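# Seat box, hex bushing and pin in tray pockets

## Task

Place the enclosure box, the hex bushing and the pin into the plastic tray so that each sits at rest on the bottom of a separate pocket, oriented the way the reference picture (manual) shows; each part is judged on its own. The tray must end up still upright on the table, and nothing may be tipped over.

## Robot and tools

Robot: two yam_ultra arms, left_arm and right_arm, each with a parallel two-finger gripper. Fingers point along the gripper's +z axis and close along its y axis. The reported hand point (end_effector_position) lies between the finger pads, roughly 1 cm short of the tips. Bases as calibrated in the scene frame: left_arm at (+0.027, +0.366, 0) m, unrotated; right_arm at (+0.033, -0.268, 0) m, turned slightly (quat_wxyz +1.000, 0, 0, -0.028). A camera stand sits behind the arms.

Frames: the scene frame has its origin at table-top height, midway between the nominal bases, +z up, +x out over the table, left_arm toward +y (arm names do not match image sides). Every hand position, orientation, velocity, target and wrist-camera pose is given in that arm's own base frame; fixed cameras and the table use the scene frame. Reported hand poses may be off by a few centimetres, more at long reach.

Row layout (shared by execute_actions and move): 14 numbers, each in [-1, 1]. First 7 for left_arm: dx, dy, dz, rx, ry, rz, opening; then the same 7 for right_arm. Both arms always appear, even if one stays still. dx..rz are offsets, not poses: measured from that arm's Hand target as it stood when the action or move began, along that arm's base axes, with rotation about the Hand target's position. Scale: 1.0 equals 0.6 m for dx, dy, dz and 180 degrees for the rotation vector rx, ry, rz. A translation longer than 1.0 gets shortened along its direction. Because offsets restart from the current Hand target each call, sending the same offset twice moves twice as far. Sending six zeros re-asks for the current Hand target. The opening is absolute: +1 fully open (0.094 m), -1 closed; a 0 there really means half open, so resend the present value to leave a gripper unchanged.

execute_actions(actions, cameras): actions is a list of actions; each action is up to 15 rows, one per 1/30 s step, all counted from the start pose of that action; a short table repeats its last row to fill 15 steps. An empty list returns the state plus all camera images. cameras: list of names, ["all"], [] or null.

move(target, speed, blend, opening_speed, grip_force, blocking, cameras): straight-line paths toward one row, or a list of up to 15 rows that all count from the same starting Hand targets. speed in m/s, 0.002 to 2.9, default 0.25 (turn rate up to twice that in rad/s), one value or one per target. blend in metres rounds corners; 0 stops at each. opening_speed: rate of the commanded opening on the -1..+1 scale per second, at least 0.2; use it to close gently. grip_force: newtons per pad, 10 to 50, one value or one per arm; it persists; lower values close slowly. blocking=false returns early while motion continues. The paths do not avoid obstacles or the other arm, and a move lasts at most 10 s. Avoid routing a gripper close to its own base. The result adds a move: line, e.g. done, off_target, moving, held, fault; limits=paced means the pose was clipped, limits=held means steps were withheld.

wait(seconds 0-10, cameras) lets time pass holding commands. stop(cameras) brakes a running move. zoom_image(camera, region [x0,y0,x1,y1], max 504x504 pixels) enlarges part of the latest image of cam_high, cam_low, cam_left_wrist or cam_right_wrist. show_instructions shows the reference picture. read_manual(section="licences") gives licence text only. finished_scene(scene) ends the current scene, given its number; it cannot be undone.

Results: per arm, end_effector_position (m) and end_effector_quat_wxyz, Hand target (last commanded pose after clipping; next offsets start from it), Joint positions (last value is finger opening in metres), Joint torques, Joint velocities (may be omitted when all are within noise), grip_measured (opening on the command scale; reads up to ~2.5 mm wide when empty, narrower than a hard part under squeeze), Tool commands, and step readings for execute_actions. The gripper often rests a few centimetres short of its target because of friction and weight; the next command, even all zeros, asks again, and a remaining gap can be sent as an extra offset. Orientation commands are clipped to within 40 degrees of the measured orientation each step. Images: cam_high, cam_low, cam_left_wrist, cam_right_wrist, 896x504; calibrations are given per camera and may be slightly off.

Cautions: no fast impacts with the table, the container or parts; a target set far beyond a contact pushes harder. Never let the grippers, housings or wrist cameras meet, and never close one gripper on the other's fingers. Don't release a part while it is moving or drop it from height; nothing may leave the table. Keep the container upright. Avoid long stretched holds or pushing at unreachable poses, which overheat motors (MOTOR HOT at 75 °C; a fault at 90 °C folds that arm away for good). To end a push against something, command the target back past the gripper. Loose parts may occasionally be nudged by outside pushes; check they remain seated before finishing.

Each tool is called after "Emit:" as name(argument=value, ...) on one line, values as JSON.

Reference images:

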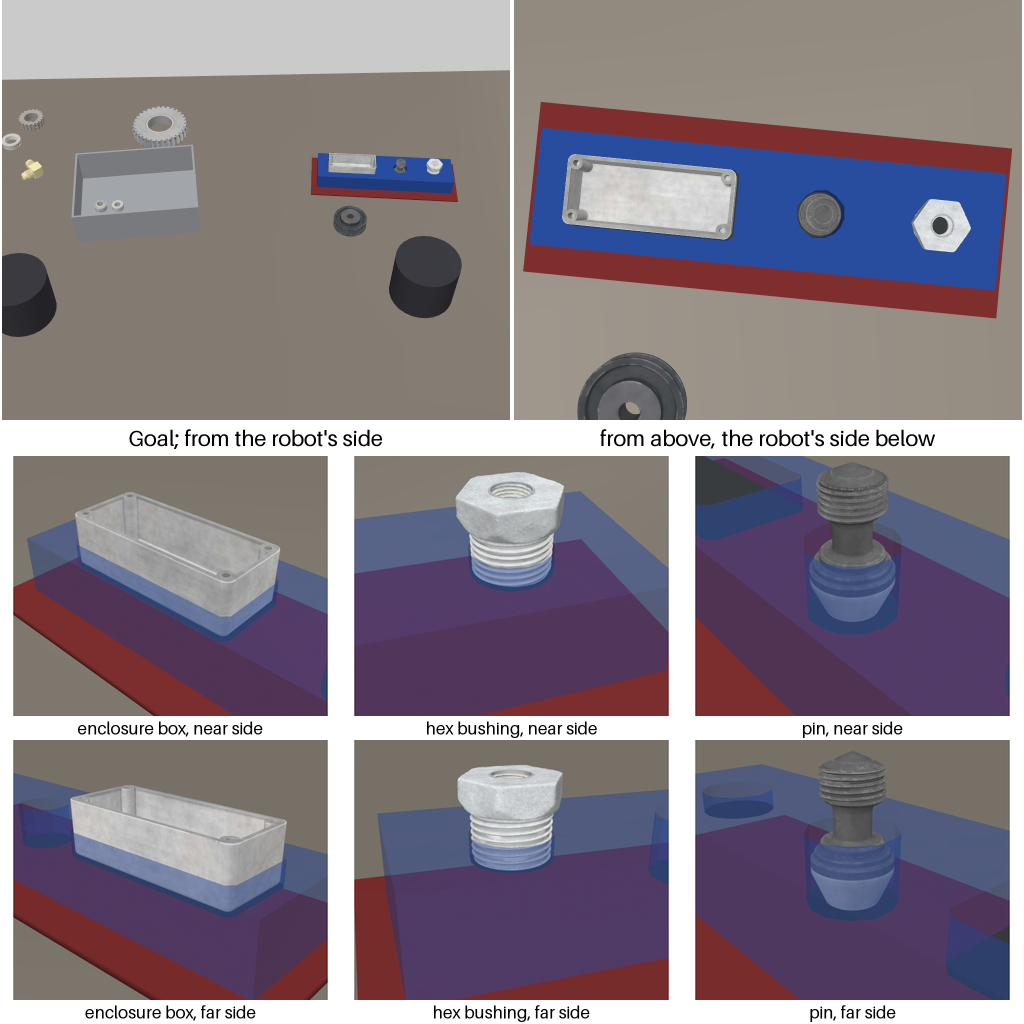

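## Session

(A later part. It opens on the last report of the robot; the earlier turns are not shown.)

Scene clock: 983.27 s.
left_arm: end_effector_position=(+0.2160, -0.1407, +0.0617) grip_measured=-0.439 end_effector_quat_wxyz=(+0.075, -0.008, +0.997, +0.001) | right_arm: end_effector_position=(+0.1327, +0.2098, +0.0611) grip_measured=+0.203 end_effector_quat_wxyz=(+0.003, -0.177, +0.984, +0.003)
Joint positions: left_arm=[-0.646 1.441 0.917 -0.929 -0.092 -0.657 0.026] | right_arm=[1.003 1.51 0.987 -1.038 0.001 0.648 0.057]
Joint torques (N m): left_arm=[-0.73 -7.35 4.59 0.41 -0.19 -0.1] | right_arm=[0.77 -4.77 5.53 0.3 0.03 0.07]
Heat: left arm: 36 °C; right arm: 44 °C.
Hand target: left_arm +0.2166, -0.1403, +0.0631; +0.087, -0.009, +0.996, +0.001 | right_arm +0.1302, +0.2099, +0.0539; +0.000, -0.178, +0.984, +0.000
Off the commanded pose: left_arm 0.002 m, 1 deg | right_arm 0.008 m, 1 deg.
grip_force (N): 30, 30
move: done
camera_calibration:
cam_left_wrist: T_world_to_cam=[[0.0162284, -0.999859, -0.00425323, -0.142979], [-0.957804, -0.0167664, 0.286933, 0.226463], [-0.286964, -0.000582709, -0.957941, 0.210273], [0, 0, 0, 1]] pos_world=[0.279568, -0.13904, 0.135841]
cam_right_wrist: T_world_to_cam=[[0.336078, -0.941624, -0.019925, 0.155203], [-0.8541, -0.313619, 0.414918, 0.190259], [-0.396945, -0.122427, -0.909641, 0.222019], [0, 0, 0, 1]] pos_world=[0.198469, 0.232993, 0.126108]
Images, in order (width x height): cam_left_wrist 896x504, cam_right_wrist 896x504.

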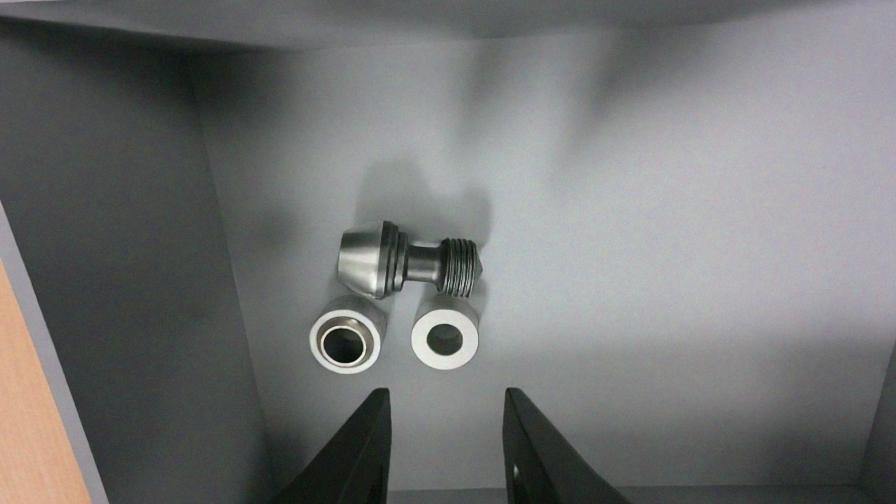

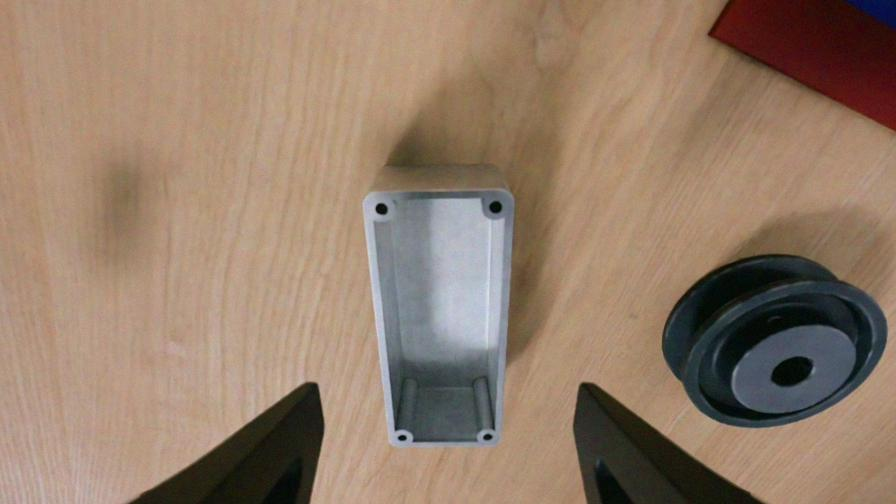

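Emit:
move(target=[[0, 0.001, -0.0727, 0, 0, 0, -0.44, -0.005, 0.0017, -0.0602, 0, 0, 0, 0.2], [0, 0.001, -0.0727, 0, 0, 0, -0.75, -0.005, 0.0017, -0.0602, 0, 0, 0, -0.6]], speed=[0.1, 0.1], cameras=["cam_left_wrist", "cam_right_wrist"])

Scene clock: 1013.23 s.
left_arm: end_effector_position=(+0.2170, -0.1420, +0.0245) grip_measured=-0.577 end_effector_quat_wxyz=(+0.085, -0.008, +0.996, -0.007) | right_arm: end_effector_position=(+0.1297, +0.2112, +0.0243) grip_measured=-0.262 end_effector_quat_wxyz=(+0.002, -0.177, +0.984, +0.003)
Joint positions: left_arm=[-0.648 1.479 0.788 -0.736 -0.092 -0.657 0.02] | right_arm=[1.016 1.564 0.883 -0.882 0 0.661 0.035]
Joint torques (N m): left_arm=[-0.42 -4.77 4.37 0.48 -0.19 -0.08] | right_arm=[0.81 -5.09 5.24 0.29 0.03 0.06]
Heat: left arm: 34 °C; right arm: 44 °C.
Hand target: left_arm +0.2165, -0.1397, +0.0194; +0.087, -0.008, +0.996, +0.001 | right_arm +0.1271, +0.2108, +0.0178; +0.000, -0.178, +0.984, +0.000
Off the commanded pose: left_arm 0.006 m, 1 deg | right_arm 0.007 m, 0 deg.
grip_force (N): 30, 30
move: done
camera_calibration:
cam_left_wrist: T_world_to_cam=[[0.0143002, -0.999827, 0.0118859, -0.144424], [-0.963788, -0.0106171, 0.266459, 0.240691], [-0.266286, -0.0152659, -0.963773, 0.168493], [0, 0, 0, 1]] pos_world=[0.278908, -0.139271, 0.0999719]
cam_right_wrist: T_world_to_cam=[[0.33606, -0.941644, -0.0192533, 0.156801], [-0.853263, -0.313045, 0.417067, 0.203115], [-0.398755, -0.123731, -0.908672, 0.187971], [0, 0, 0, 1]] pos_world=[0.195571, 0.234493, 0.0891105]
Images, in order (width x height): cam_left_wrist 896x504, cam_right_wrist 896x504.

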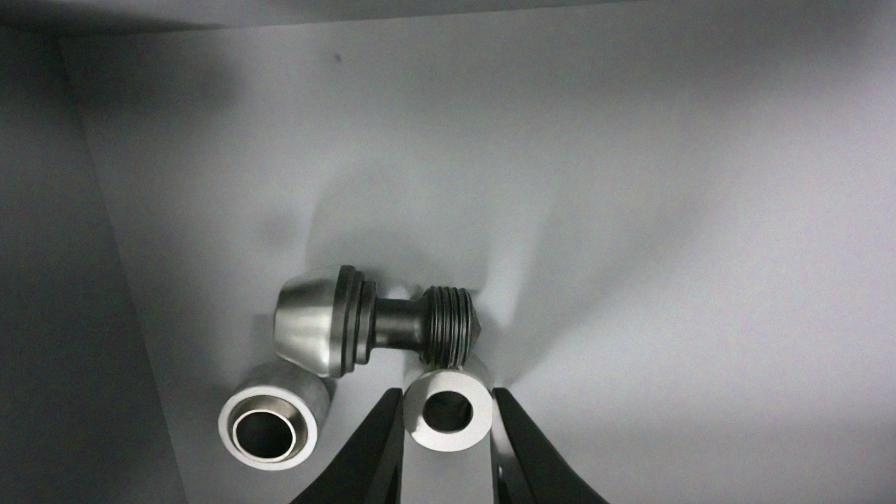

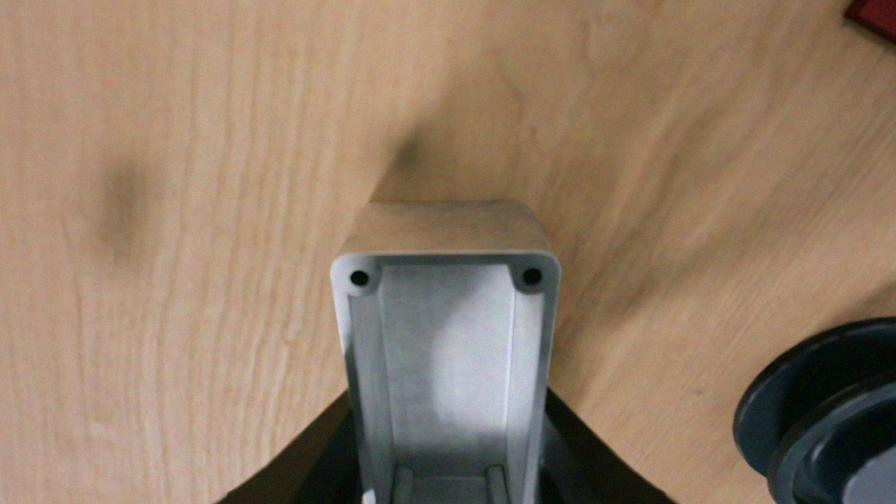

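Emit:
move(target=[[0, 0, 0.04, 0, 0, 0, -0.75, 0, 0, 0.125, 0, 0, 0, -0.6], [-0.0333, 0, 0.04, 0, 0, 0, -0.75, 0.08, -0.065, 0.127, 0, 0, 0.12, -0.6], [-0.0333, 0, 0.0033, 0, 0, 0, -0.75, 0.239, -0.1963, 0.1287, 0, 0, 0.3656, -0.6], [-0.0333, 0, 0.0033, 0, 0, 0, -0.3, 0.239, -0.1963, 0.1287, 0, 0, 0.3656, -0.6], [-0.0333, 0, 0.13, 0, 0, 0, -0.3, 0.239, -0.1963, 0.1287, 0, 0, 0.3656, -0.6]], speed=[0.25, 0.35, 0.35, 0.1, 0.25], blend=[0.01, 0.01, 0, 0, 0], cameras=["cam_left_wrist", "cam_right_wrist"])

Scene clock: 1059.23 s.
left_arm: end_effector_position=(+0.1955, -0.1397, +0.0915) grip_measured=-0.301 end_effector_quat_wxyz=(+0.079, -0.009, +0.997, -0.001) | right_arm: end_effector_position=(+0.2679, +0.0920, +0.0912) grip_measured=-0.263 end_effector_quat_wxyz=(-0.001, +0.684, -0.729, +0.008)
Joint positions: left_arm=[-0.7 1.34 0.955 -1.064 -0.1 -0.712 0.033] | right_arm=[0.336 1.619 1.217 -1.162 0.013 -1.171 0.035]
Joint torques (N m): left_arm=[-0.72 -5.45 6.82 0.09 -0.19 -0.1] | right_arm=[-0.54 -5.97 10.17 -0.08 -0.1 -0.03]
Heat: left arm: 34 °C; right arm: 46 °C.
Hand target: left_arm +0.1967, -0.1397, +0.0975; +0.087, -0.009, +0.996, +0.001 | right_arm +0.2705, +0.0931, +0.0950; +0.000, +0.684, -0.730, +0.000
Off the commanded pose: left_arm 0.006 m, 1 deg | right_arm 0.005 m, 1 deg.
grip_force (N): 30, 30
move: done
camera_calibration:
cam_left_wrist: T_world_to_cam=[[0.016612, -0.999862, 0.000362753, -0.141981], [-0.960211, -0.015852, 0.278827, 0.199565], [-0.278782, -0.00498018, -0.960341, 0.231007], [0, 0, 0, 1]] pos_world=[0.258384, -0.137647, 0.166253]
cam_right_wrist: T_world_to_cam=[[0.997068, -0.0764751, -0.00254945, -0.258826], [-0.0679423, -0.900162, 0.430223, 0.0982138], [-0.0351962, -0.428788, -0.902719, 0.219271], [0, 0, 0, 1]] pos_world=[0.272458, 0.162636, 0.155027]
Images, in order (width x height): cam_left_wrist 896x504, cam_right_wrist 896x504.

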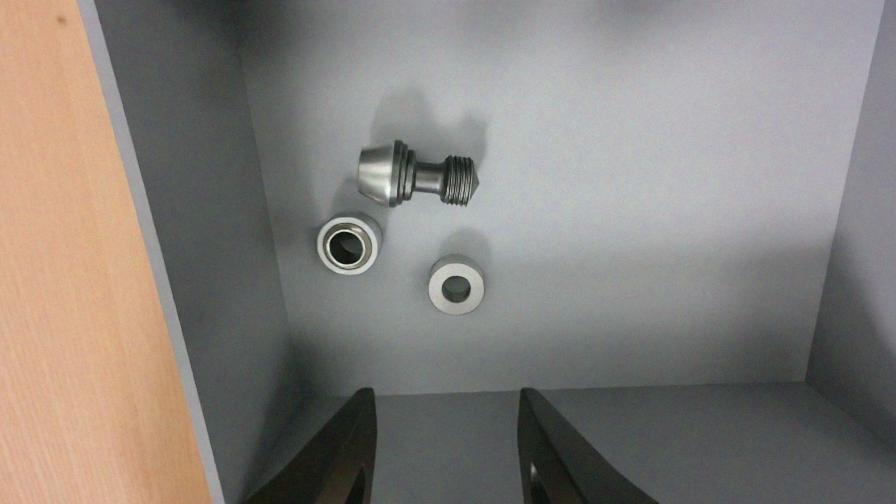

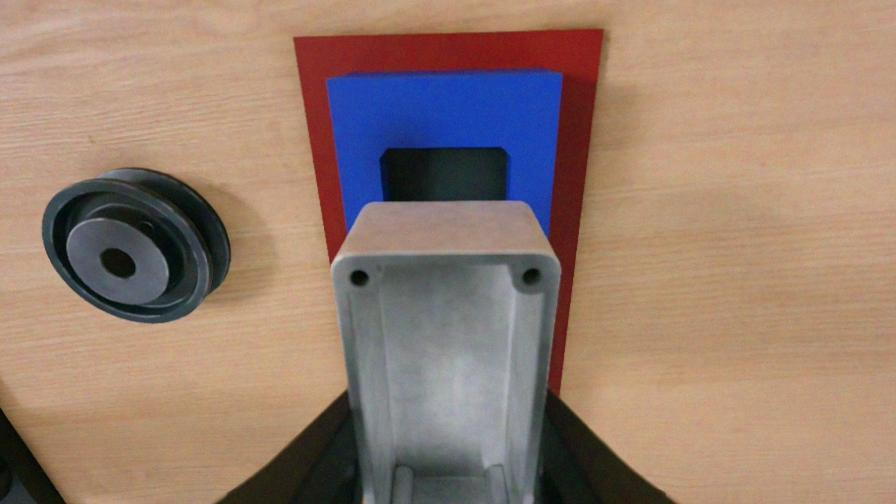

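Emit:
move(target=[0.0723, -0.0017, -0.0275, 0.0775, 0.0726, -0.5293, -0.3, -0.0007, 0.0067, -0.04, 0, 0, 0, -0.6], speed=[0.4], cameras=["cam_left_wrist", "cam_right_wrist"])

Scene clock: 1117.90 s.
left_arm: end_effector_position=(+0.2367, -0.1421, +0.0792) grip_measured=-0.301 end_effector_quat_wxyz=(-0.036, +0.737, +0.673, +0.045) | right_arm: end_effector_position=(+0.2732, +0.0938, +0.0796) grip_measured=-0.263 end_effector_quat_wxyz=(-0.005, +0.683, -0.730, +0.009)
Joint positions: left_arm=[-0.612 1.654 1.201 -1.17 -0.103 1.046 0.033] | right_arm=[0.336 1.64 1.192 -1.107 0.013 -1.169 0.035]
Joint torques (N m): left_arm=[0.81 -6.41 7.06 -0.29 -0.08 0.03] | right_arm=[0.5 -6.17 5.71 0.3 -0.12 0.08]
Heat: left arm: 36 °C; right arm: 48 °C.
Hand target: left_arm +0.2400, -0.1407, +0.0810; -0.041, +0.736, +0.674, +0.045 | right_arm +0.2702, +0.0972, +0.0711; +0.000, +0.684, -0.730, +0.000
Off the commanded pose: left_arm 0.004 m, 1 deg | right_arm 0.010 m, 1 deg.
grip_force (N): 30, 30
move: done
camera_calibration:
cam_left_wrist: T_world_to_cam=[[-0.995693, 0.092133, -0.010345, 0.250486], [0.0728351, 0.846376, 0.527581, 0.10093], [0.0573635, 0.524556, -0.849441, 0.217561], [0, 0, 0, 1]] pos_world=[0.229576, -0.222625, 0.134148]
cam_right_wrist: T_world_to_cam=[[0.996874, -0.0788096, 0.00552542, -0.264435], [-0.0736164, -0.901248, 0.427005, 0.107112], [-0.0286723, -0.426077, -0.904233, 0.207802], [0, 0, 0, 1]] pos_world=[0.277451, 0.164234, 0.143625]
Images, in order (width x height): cam_left_wrist 896x504, cam_right_wrist 896x504.

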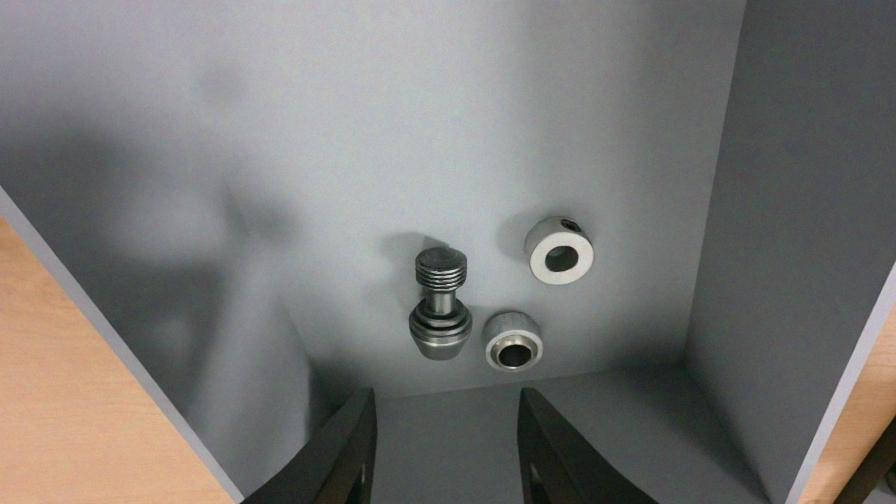

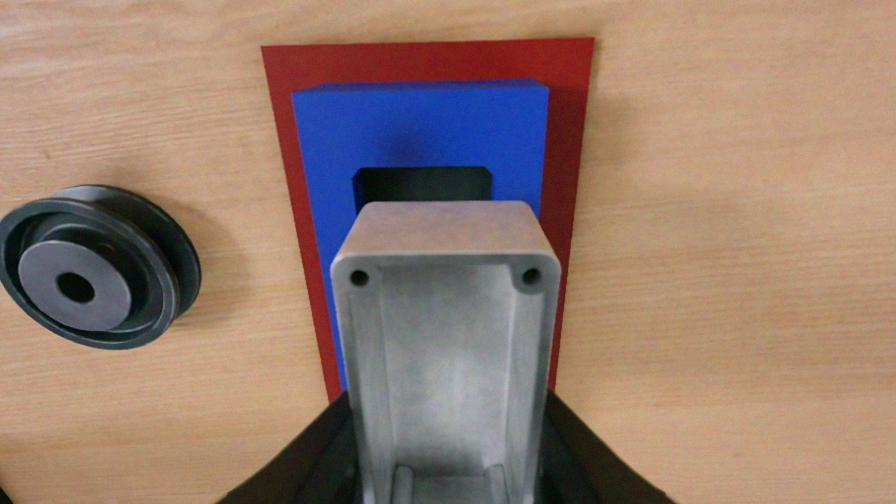

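Emit:
move(target=[0.0042, -0.0133, -0.0733, 0, 0, 0, -0.3, -0.0102, 0.0033, -0.0243, 0, 0, 0, -0.6], speed=[0.15], cameras=["cam_left_wrist", "cam_right_wrist"])

Scene clock: 1155.07 s.
left_arm: end_effector_position=(+0.2445, -0.1476, +0.0423) grip_measured=-0.301 end_effector_quat_wxyz=(-0.037, +0.735, +0.676, +0.045) | right_arm: end_effector_position=(+0.2671, +0.0954, +0.0636) grip_measured=-0.263 end_effector_quat_wxyz=(-0.002, +0.683, -0.731, +0.008)
Joint positions: left_arm=[-0.612 1.731 1.135 -1.029 -0.103 1.04 0.033] | right_arm=[0.348 1.64 1.127 -1.047 0.013 -1.155 0.035]
Joint torques (N m): left_arm=[-0.72 -7.3 4.44 0.02 -0.07 -0.08] | right_arm=[0.77 -6.34 5.7 0.24 -0.11 0.06]
Heat: left arm: 38 °C; right arm: 44 °C.
Hand target: left_arm +0.2425, -0.1487, +0.0370; -0.041, +0.736, +0.674, +0.045 | right_arm +0.2640, +0.0991, +0.0565; +0.000, +0.684, -0.730, +0.000
Off the commanded pose: left_arm 0.006 m, 1 deg | right_arm 0.009 m, 1 deg.
grip_force (N): 30, 30
move: done
camera_calibration:
cam_left_wrist: T_world_to_cam=[[-0.996242, 0.0860994, -0.00941014, 0.257649], [0.0681485, 0.846281, 0.52836, 0.125595], [0.0534551, 0.525733, -0.848968, 0.189738], [0, 0, 0, 1]] pos_world=[0.237979, -0.228224, 0.0971471]
cam_right_wrist: T_world_to_cam=[[0.996772, -0.0802833, 0.000721229, -0.257654], [-0.0728376, -0.900476, 0.428762, 0.114445], [-0.033773, -0.42743, -0.903417, 0.19527], [0, 0, 0, 1]] pos_world=[0.271753, 0.165834, 0.127526]
Images, in order (width x height): cam_left_wrist 896x504, cam_right_wrist 896x504.

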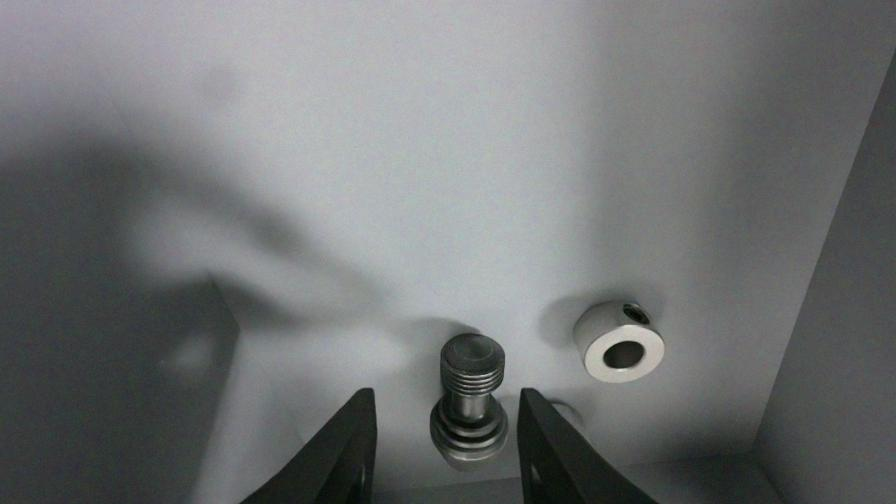

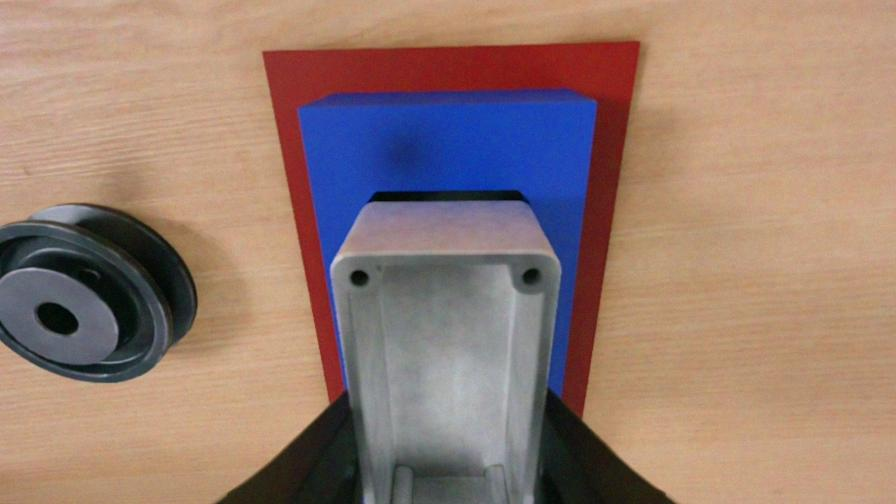

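Emit:
move(target=[-0.0092, -0.0083, -0.0372, 0, 0, 0, -0.3, 0, 0.0007, -0.025, 0, 0, 0, -0.6], speed=[0.06], cameras=["cam_left_wrist", "cam_right_wrist"])

Scene clock: 1187.07 s.
left_arm: end_effector_position=(+0.2401, -0.1529, +0.0211) grip_measured=-0.301 end_effector_quat_wxyz=(-0.035, +0.735, +0.676, +0.046) | right_arm: end_effector_position=(+0.2669, +0.0946, +0.0499) grip_measured=-0.263 end_effector_quat_wxyz=(-0.001, +0.682, -0.731, +0.010)
Joint positions: left_arm=[-0.636 1.758 1.077 -0.942 -0.104 1.016 0.033] | right_arm=[0.348 1.655 1.087 -0.993 0.017 -1.154 0.035]
Joint torques (N m): left_arm=[-0.73 -7.13 4.18 0.02 -0.05 -0.07] | right_arm=[0.87 -6.05 5.34 0.31 -0.12 0.06]
Heat: left arm: 34 °C; right arm: 44 °C.
Hand target: left_arm +0.2369, -0.1536, +0.0147; -0.041, +0.736, +0.674, +0.045 | right_arm +0.2640, +0.0996, +0.0414; +0.000, +0.684, -0.730, +0.000
Off the commanded pose: left_arm 0.007 m, 1 deg | right_arm 0.010 m, 1 deg.
grip_force (N): 30, 30
move: done
camera_calibration:
cam_left_wrist: T_world_to_cam=[[-0.996183, 0.0862607, -0.0133561, 0.253547], [0.06624, 0.846712, 0.527912, 0.142098], [0.0568468, 0.525012, -0.849194, 0.173784], [0, 0, 0, 1]] pos_world=[0.233287, -0.233426, 0.0759473]
cam_right_wrist: T_world_to_cam=[[0.996677, -0.0814417, 0.0011278, -0.257412], [-0.0739359, -0.89884, 0.431996, 0.119651], [-0.0341688, -0.430644, -0.901875, 0.182872], [0, 0, 0, 1]] pos_world=[0.271652, 0.165336, 0.113529]
Images, in order (width x height): cam_left_wrist 896x504, cam_right_wrist 896x504.

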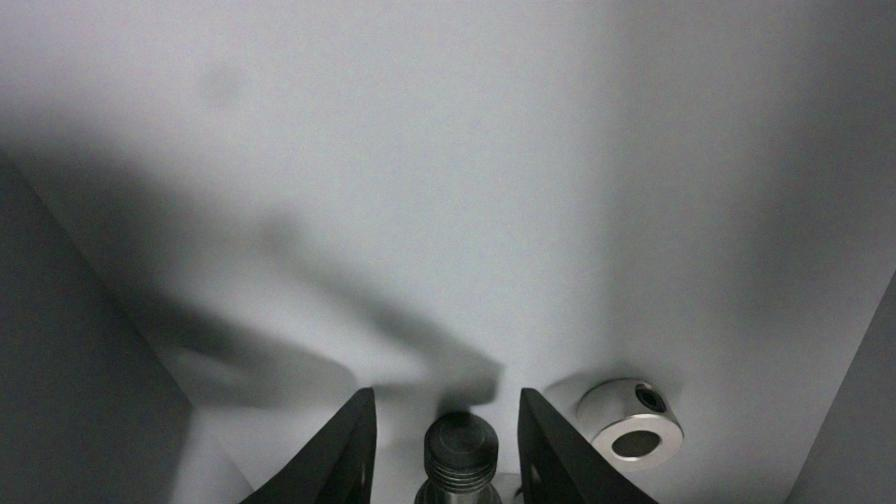

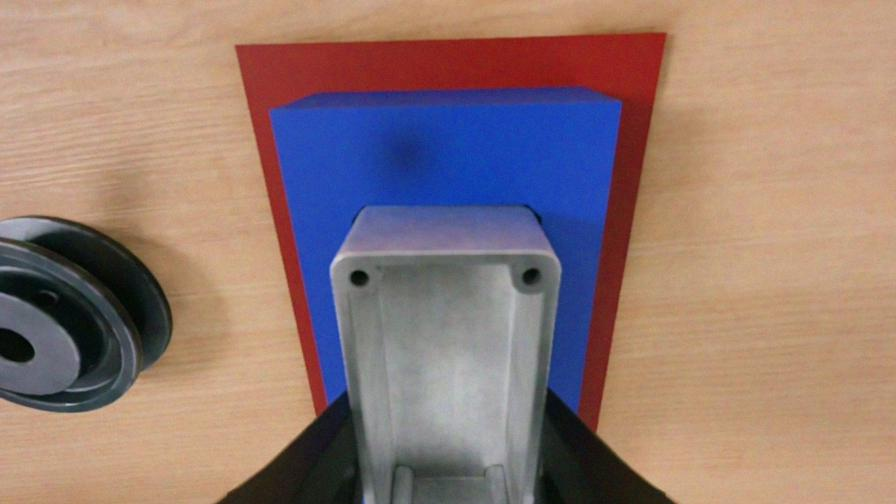

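Emit:
zoom_image(camera="cam_right_wrist", region=[310, 160, 590, 300])

Emit:
zoom_image(camera="cam_left_wrist", region=[330, 364, 570, 504])

Scaled by 1.800 from the camera's 896x504 image, which has a finer 1280x720 frame.

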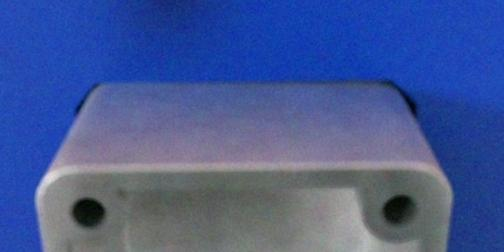

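Scaled by 2.100 from the camera's 896x504 image, which has a finer 1280x720 frame.

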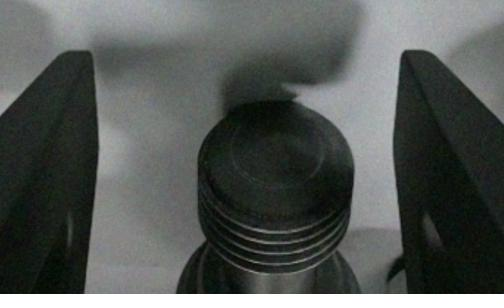

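Emit:
move(target=[-0.005, 0.0067, -0.0058, 0, 0, 0, -0.3, 0.0, 0.0, -0.0155, 0, 0, 0, -0.6], speed=[0.05], cameras=["cam_left_wrist", "cam_right_wrist"])

Emit:
zoom_image(camera="cam_right_wrist", region=[310, 160, 590, 300])

Scene clock: 1241.77 s.
left_arm: end_effector_position=(+0.2367, -0.1502, +0.0167) grip_measured=-0.301 end_effector_quat_wxyz=(-0.040, +0.735, +0.675, +0.046) | right_arm: end_effector_position=(+0.2669, +0.0945, +0.0442) grip_measured=-0.263 end_effector_quat_wxyz=(-0.001, +0.682, -0.731, +0.010)
Joint positions: left_arm=[-0.636 1.758 1.057 -0.93 -0.105 1.016 0.033] | right_arm=[0.348 1.662 1.071 -0.969 0.017 -1.154 0.035]
Joint torques (N m): left_arm=[-0.31 -7.98 3.54 0.11 -0.04 -0.03] | right_arm=[0.92 -5.59 4.52 0.47 -0.14 0.06]
Heat: left arm: 35 °C; right arm: 42 °C.
Hand target: left_arm +0.2340, -0.1496, +0.0112; -0.041, +0.736, +0.674, +0.045 | right_arm +0.2639, +0.0995, +0.0320; +0.000, +0.684, -0.730, +0.000
Off the commanded pose: left_arm 0.006 m, 0 deg | right_arm 0.013 m, 1 deg.
grip_force (N): 30, 30
move: off_target (right_arm)
camera_calibration:
cam_left_wrist: T_world_to_cam=[[-0.996241, 0.0863484, -0.00685019, 0.249844], [0.0694542, 0.843571, 0.532508, 0.140998], [0.0517598, 0.530031, -0.846397, 0.17074], [0, 0, 0, 1]] pos_world=[0.230274, -0.231013, 0.0711432]
cam_right_wrist: T_world_to_cam=[[0.996677, -0.0814417, 0.0014127, -0.257444], [-0.0740334, -0.89851, 0.432665, 0.121924], [-0.0339677, -0.431332, -0.901554, 0.177713], [0, 0, 0, 1]] pos_world=[0.271652, 0.165236, 0.10783]
Images, in order (width x height): cam_left_wrist 896x504, cam_right_wrist 896x504.

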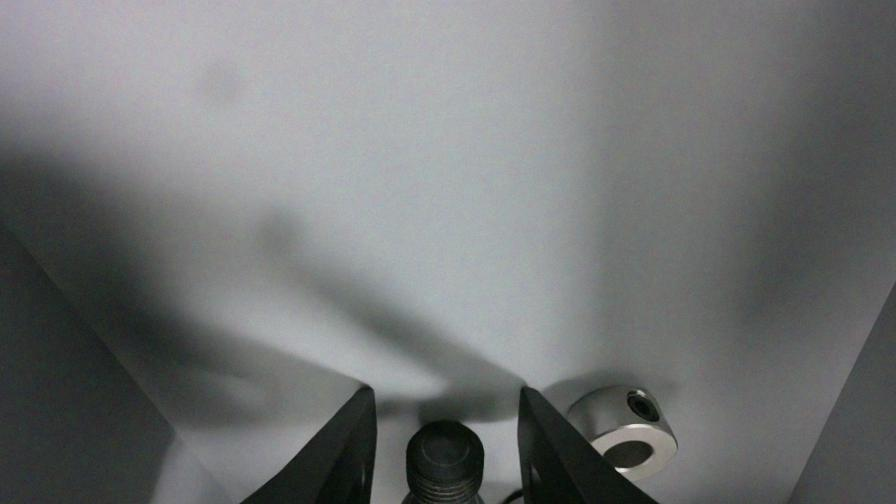

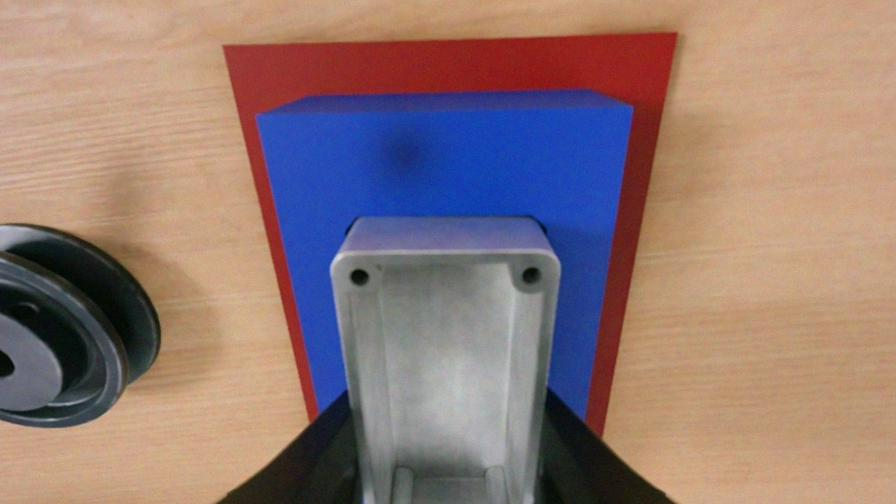

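Scaled by 1.800 from the camera's 896x504 image, which has a finer 1280x720 frame.

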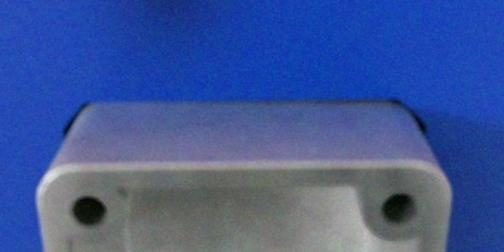

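Emit:
move(target=[[0, 0, 0, 0, 0, 0, -0.9, 0, 0, 0.006, 0, 0, 0, -0.6], [0, 0, 0, 0, 0, 0, -0.9, 0, 0, 0.006, 0, 0, 0, 0.1], [0, 0, 0.13, 0, 0, 0, -0.9, 0, 0, 0.13, 0, 0, 0, 0.1]], speed=[0.05, 0.1, 0.2], cameras=["cam_high", "cam_left_wrist", "cam_right_wrist"])

Scene clock: 1260.07 s.
left_arm: end_effector_position=(+0.2350, -0.1477, +0.0826) grip_measured=-0.657 end_effector_quat_wxyz=(-0.046, +0.735, +0.675, +0.047) | right_arm: end_effector_position=(+0.2658, +0.0950, +0.1024) grip_measured=+0.097 end_effector_quat_wxyz=(+0.006, +0.682, -0.731, +0.005)
Joint positions: left_arm=[-0.636 1.676 1.237 -1.204 -0.11 1.016 0.016] | right_arm=[0.348 1.623 1.266 -1.221 0.013 -1.153 0.052]
Joint torques (N m): left_arm=[-0.31 -8.96 6.52 -0.36 0.01 -0.03] | right_arm=[0.88 -8.4 9.03 -0.07 -0.11 0.06]
Heat: left arm: 34 °C; right arm: 42 °C.
Hand target: left_arm +0.2340, -0.1496, +0.0892; -0.041, +0.736, +0.674, +0.045 | right_arm +0.2639, +0.0996, +0.1101; +0.000, +0.684, -0.730, +0.000
Off the commanded pose: left_arm 0.007 m, 1 deg | right_arm 0.009 m, 1 deg.
grip_force (N): 30, 30
move: done
camera_calibration:
cam_left_wrist: T_world_to_cam=[[-0.996228, 0.0867746, -0.000338868, 0.247924], [0.0727706, 0.837568, 0.541465, 0.101457], [0.0472692, 0.539398, -0.840723, 0.227288], [0, 0, 0, 1]] pos_world=[0.228862, -0.229089, 0.136235]
cam_right_wrist: T_world_to_cam=[[0.996493, -0.0822476, -0.0153867, -0.254514], [-0.0673937, -0.897906, 0.434998, 0.0950356], [-0.0495933, -0.432436, -0.9003, 0.234572], [0, 0, 0, 1]] pos_world=[0.27166, 0.165837, 0.165928]
Images, in order (width x height): cam_high 896x504, cam_left_wrist 896x504, cam_right_wrist 896x504.

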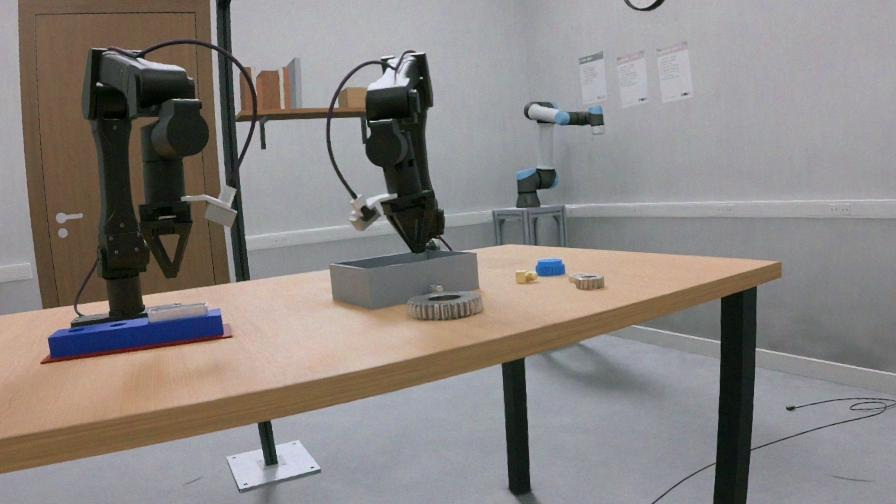

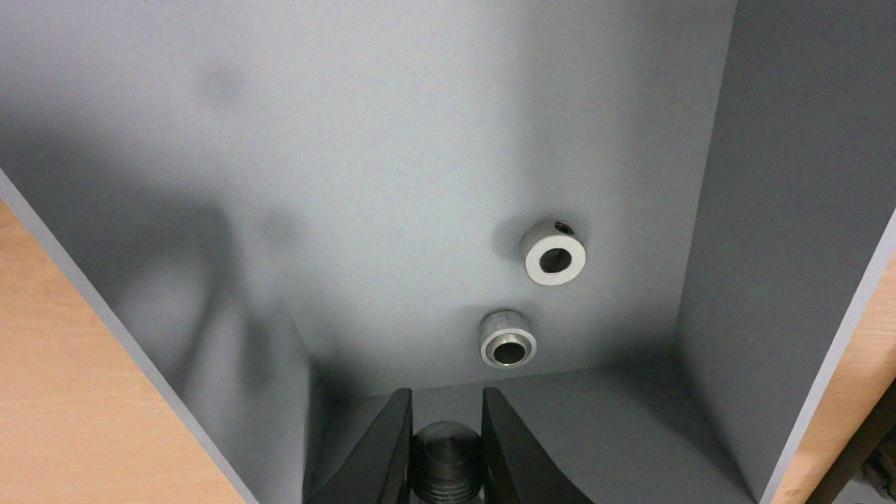

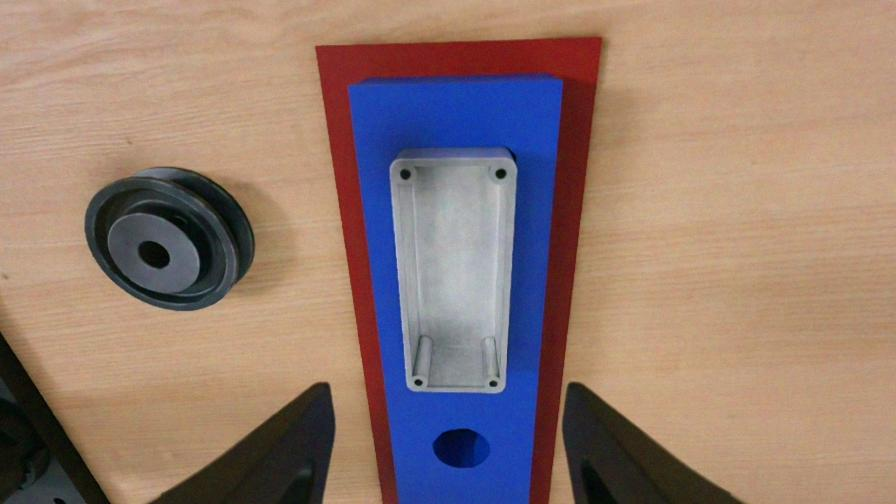

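Emit:
move(target=[[0, 0, 0.0833, 0, 0, 0, -0.9, 0.01, -0.183, 0.1167, 0, 0, -0.2294, 0.1], [-0.14, -0.519, 0.0833, -0.4939, -0.056, 0.1009, -0.9, 0.01, -0.183, 0.1167, 0, 0, -0.2294, 0.1], [-0.14, -0.519, -0.052, -0.4939, -0.056, 0.1009, -0.9, 0.01, -0.183, 0.1167, 0, 0, -0.2294, 0.1]], speed=[0.3, 0.45, 0.2], blend=[0.03, 0.03, 0], cameras=["all"])

Emit:
zoom_image(camera="cam_high", region=[180, 220, 340, 340])

Scene clock: 1306.03 s.
left_arm: end_effector_position=(+0.1504, -0.4605, +0.0517) grip_measured=-0.657 end_effector_quat_wxyz=(+0.503, +0.462, +0.630, -0.370) | right_arm: end_effector_position=(+0.2695, -0.0103, +0.1724) grip_measured=+0.097 end_effector_quat_wxyz=(-0.007, -0.388, +0.922, -0.002)
Joint positions: left_arm=[-1.251 2.113 0.64 1.251 0.016 0.002 0.016] | right_arm=[-0.035 1.584 1.504 -1.501 0.01 -0.832 0.052]
Joint torques (N m): left_arm=[-0.59 -5.9 2.69 3.45 -0.13 -0.07] | right_arm=[-0.54 -7.25 9.78 -0.09 -0.09 0.05]
Heat: left arm: 34 °C; right arm: 44 °C.
Hand target: left_arm +0.1501, -0.4610, +0.0580; +0.531, +0.444, +0.610, -0.386 | right_arm +0.2699, -0.0102, +0.1801; +0.000, -0.383, +0.924, +0.000
Off the commanded pose: left_arm 0.006 m, 5 deg | right_arm 0.008 m, 1 deg.
grip_force (N): 30, 30
move: off_target (left_arm)
camera_calibration:
cam_left_wrist: T_world_to_cam=[[-0.953347, -0.301875, -0.000411668, 0.00527261], [-0.185318, 0.586325, -0.788594, 0.378227], [0.238299, -0.751728, -0.614914, -0.260963], [0, 0, 0, 1]] pos_world=[0.137306, -0.416345, 0.1378]
cam_right_wrist: T_world_to_cam=[[0.705985, -0.708059, -0.0154125, -0.193905], [-0.633004, -0.640612, 0.434653, 0.125556], [-0.317633, -0.297102, -0.900466, 0.32582], [0, 0, 0, 1]] pos_world=[0.319863, 0.0399387, 0.235828]

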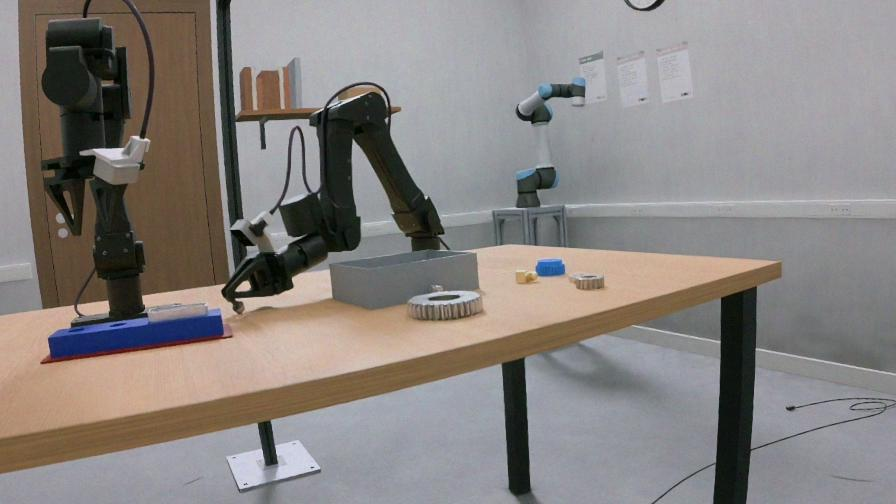

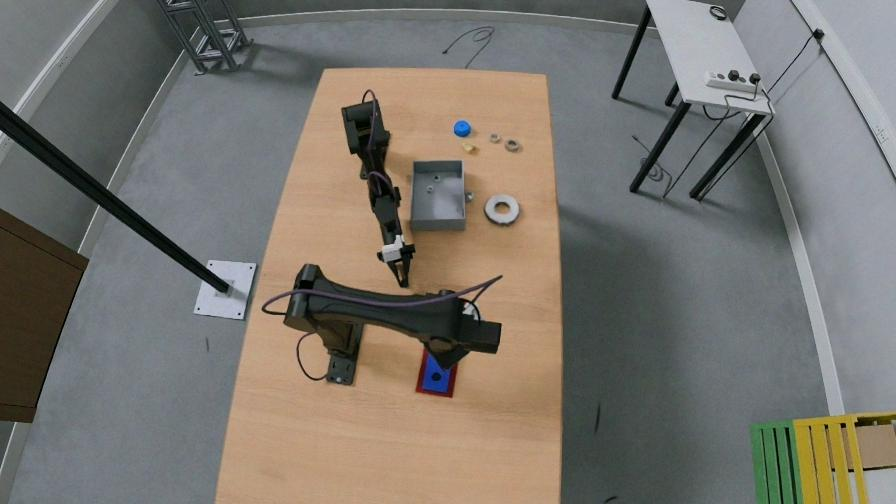

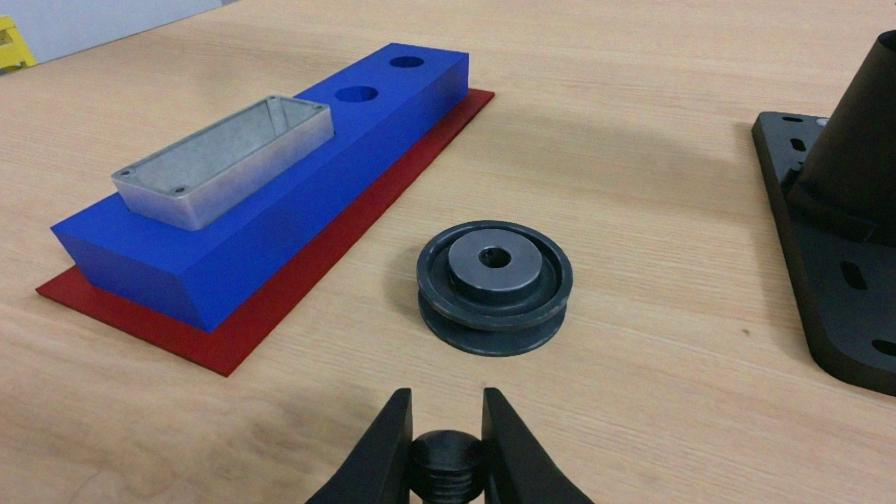

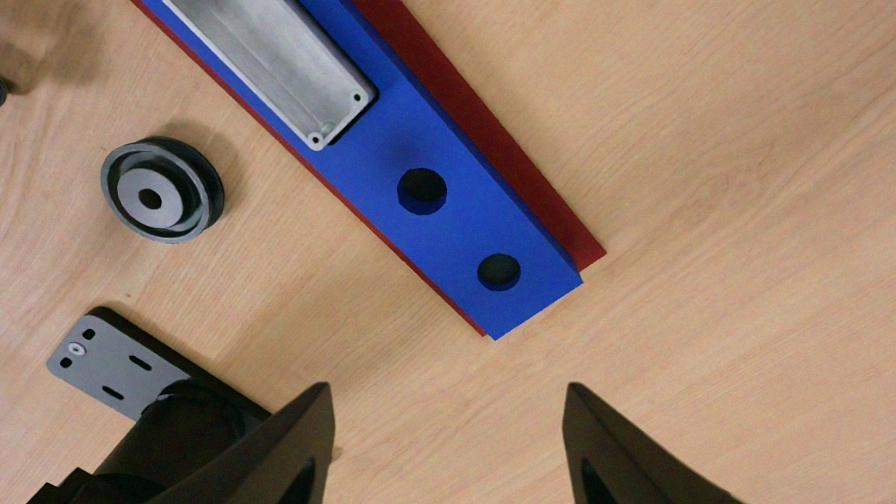

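Scaled by 3.150 from the camera's 896x504 image, which has a finer 1280x720 frame.

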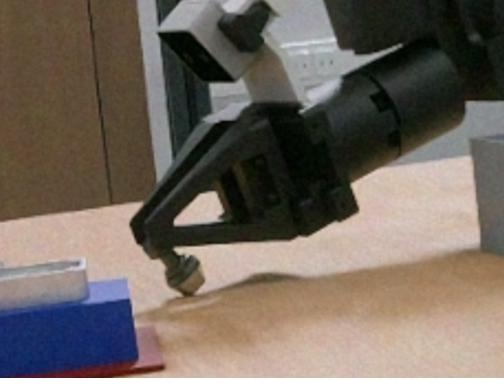

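Emit:
zoom_image(camera="cam_high", region=[215, 280, 265, 330])

Scaled by 10.080 from the camera's 896x504 image, which has a finer 1280x720 frame.

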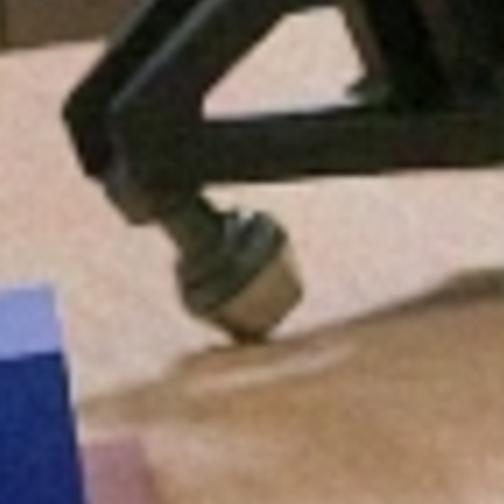

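Emit:
move(target=[[0, 0, 0.0833, 0, 0, 0, -0.9, 0, 0, 0, 0, 0, 0, 0.1], [-0.0545, 0.166, 0.0333, 0.2747, 0.0893, 0, -0.9, 0, 0, 0, 0, 0, 0, 0.1]], speed=[0.15, 0.35], blend=[0.02, 0], cameras=["cam_high", "cam_left_wrist"])

Emit:
zoom_image(camera="cam_high", region=[220, 230, 340, 330])

Scene clock: 1373.83 s.
left_arm: end_effector_position=(+0.1172, -0.3549, +0.0729) grip_measured=-0.657 end_effector_quat_wxyz=(+0.205, +0.567, +0.783, -0.152) | right_arm: end_effector_position=(+0.2695, -0.0103, +0.1724) grip_measured=+0.097 end_effector_quat_wxyz=(-0.007, -0.388, +0.922, -0.002)
Joint positions: left_arm=[-1.251 1.554 0.942 -0.444 0.007 0.001 0.016] | right_arm=[-0.035 1.584 1.504 -1.501 0.01 -0.832 0.052]
Joint torques (N m): left_arm=[-0.76 -6.53 8.01 0.92 -0.05 -0.06] | right_arm=[-0.58 -7.13 9.73 -0.08 -0.08 0.05]
Heat: left arm: 45 °C; right arm: 51 °C.
Hand target: left_arm +0.1174, -0.3614, +0.0781; +0.209, +0.568, +0.781, -0.152 | right_arm +0.2699, -0.0102, +0.1801; +0.000, -0.383, +0.924, +0.000
Off the commanded pose: left_arm 0.008 m, 1 deg | right_arm 0.008 m, 1 deg.
grip_force (N): 30, 30
move: done
camera_calibration:
cam_left_wrist: T_world_to_cam=[[-0.950378, -0.311092, 0.00161698, 0.00185076], [-0.31035, 0.947726, -0.0741507, 0.417811], [0.0215353, -0.0709731, -0.997246, 0.134244], [0, 0, 0, 1]] pos_world=[0.128536, -0.385867, 0.164852]
Images, in order (width x height): cam_high 896x504, cam_left_wrist 896x504.

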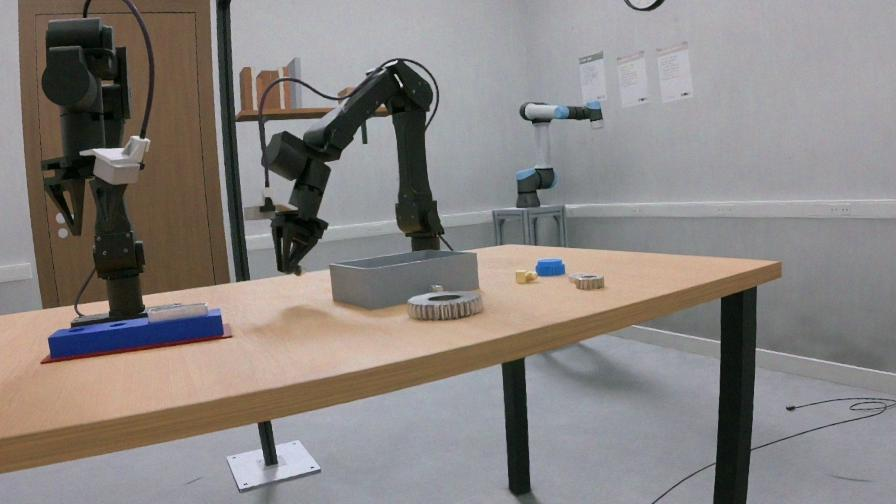

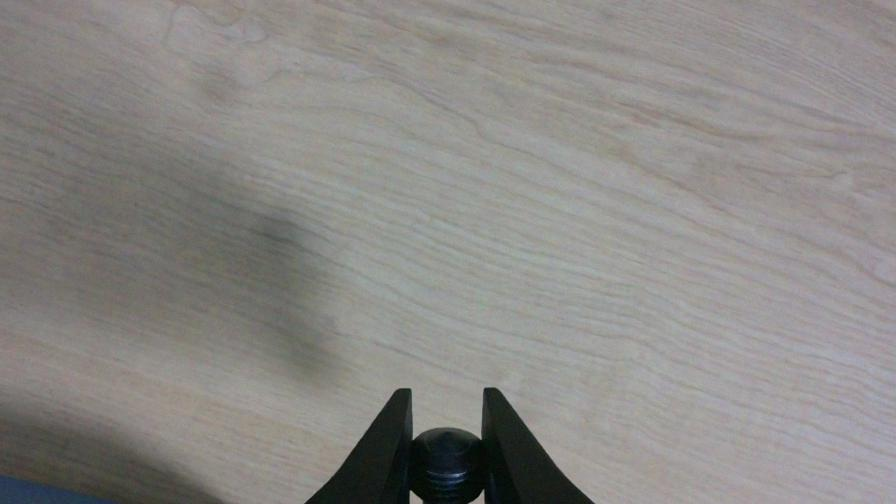

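Scaled by 4.200 from the camera's 896x504 image, which has a finer 1280x720 frame.

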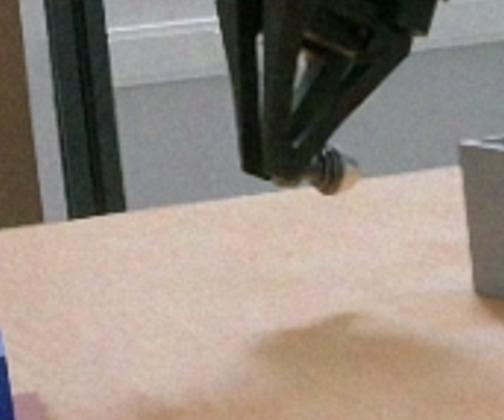

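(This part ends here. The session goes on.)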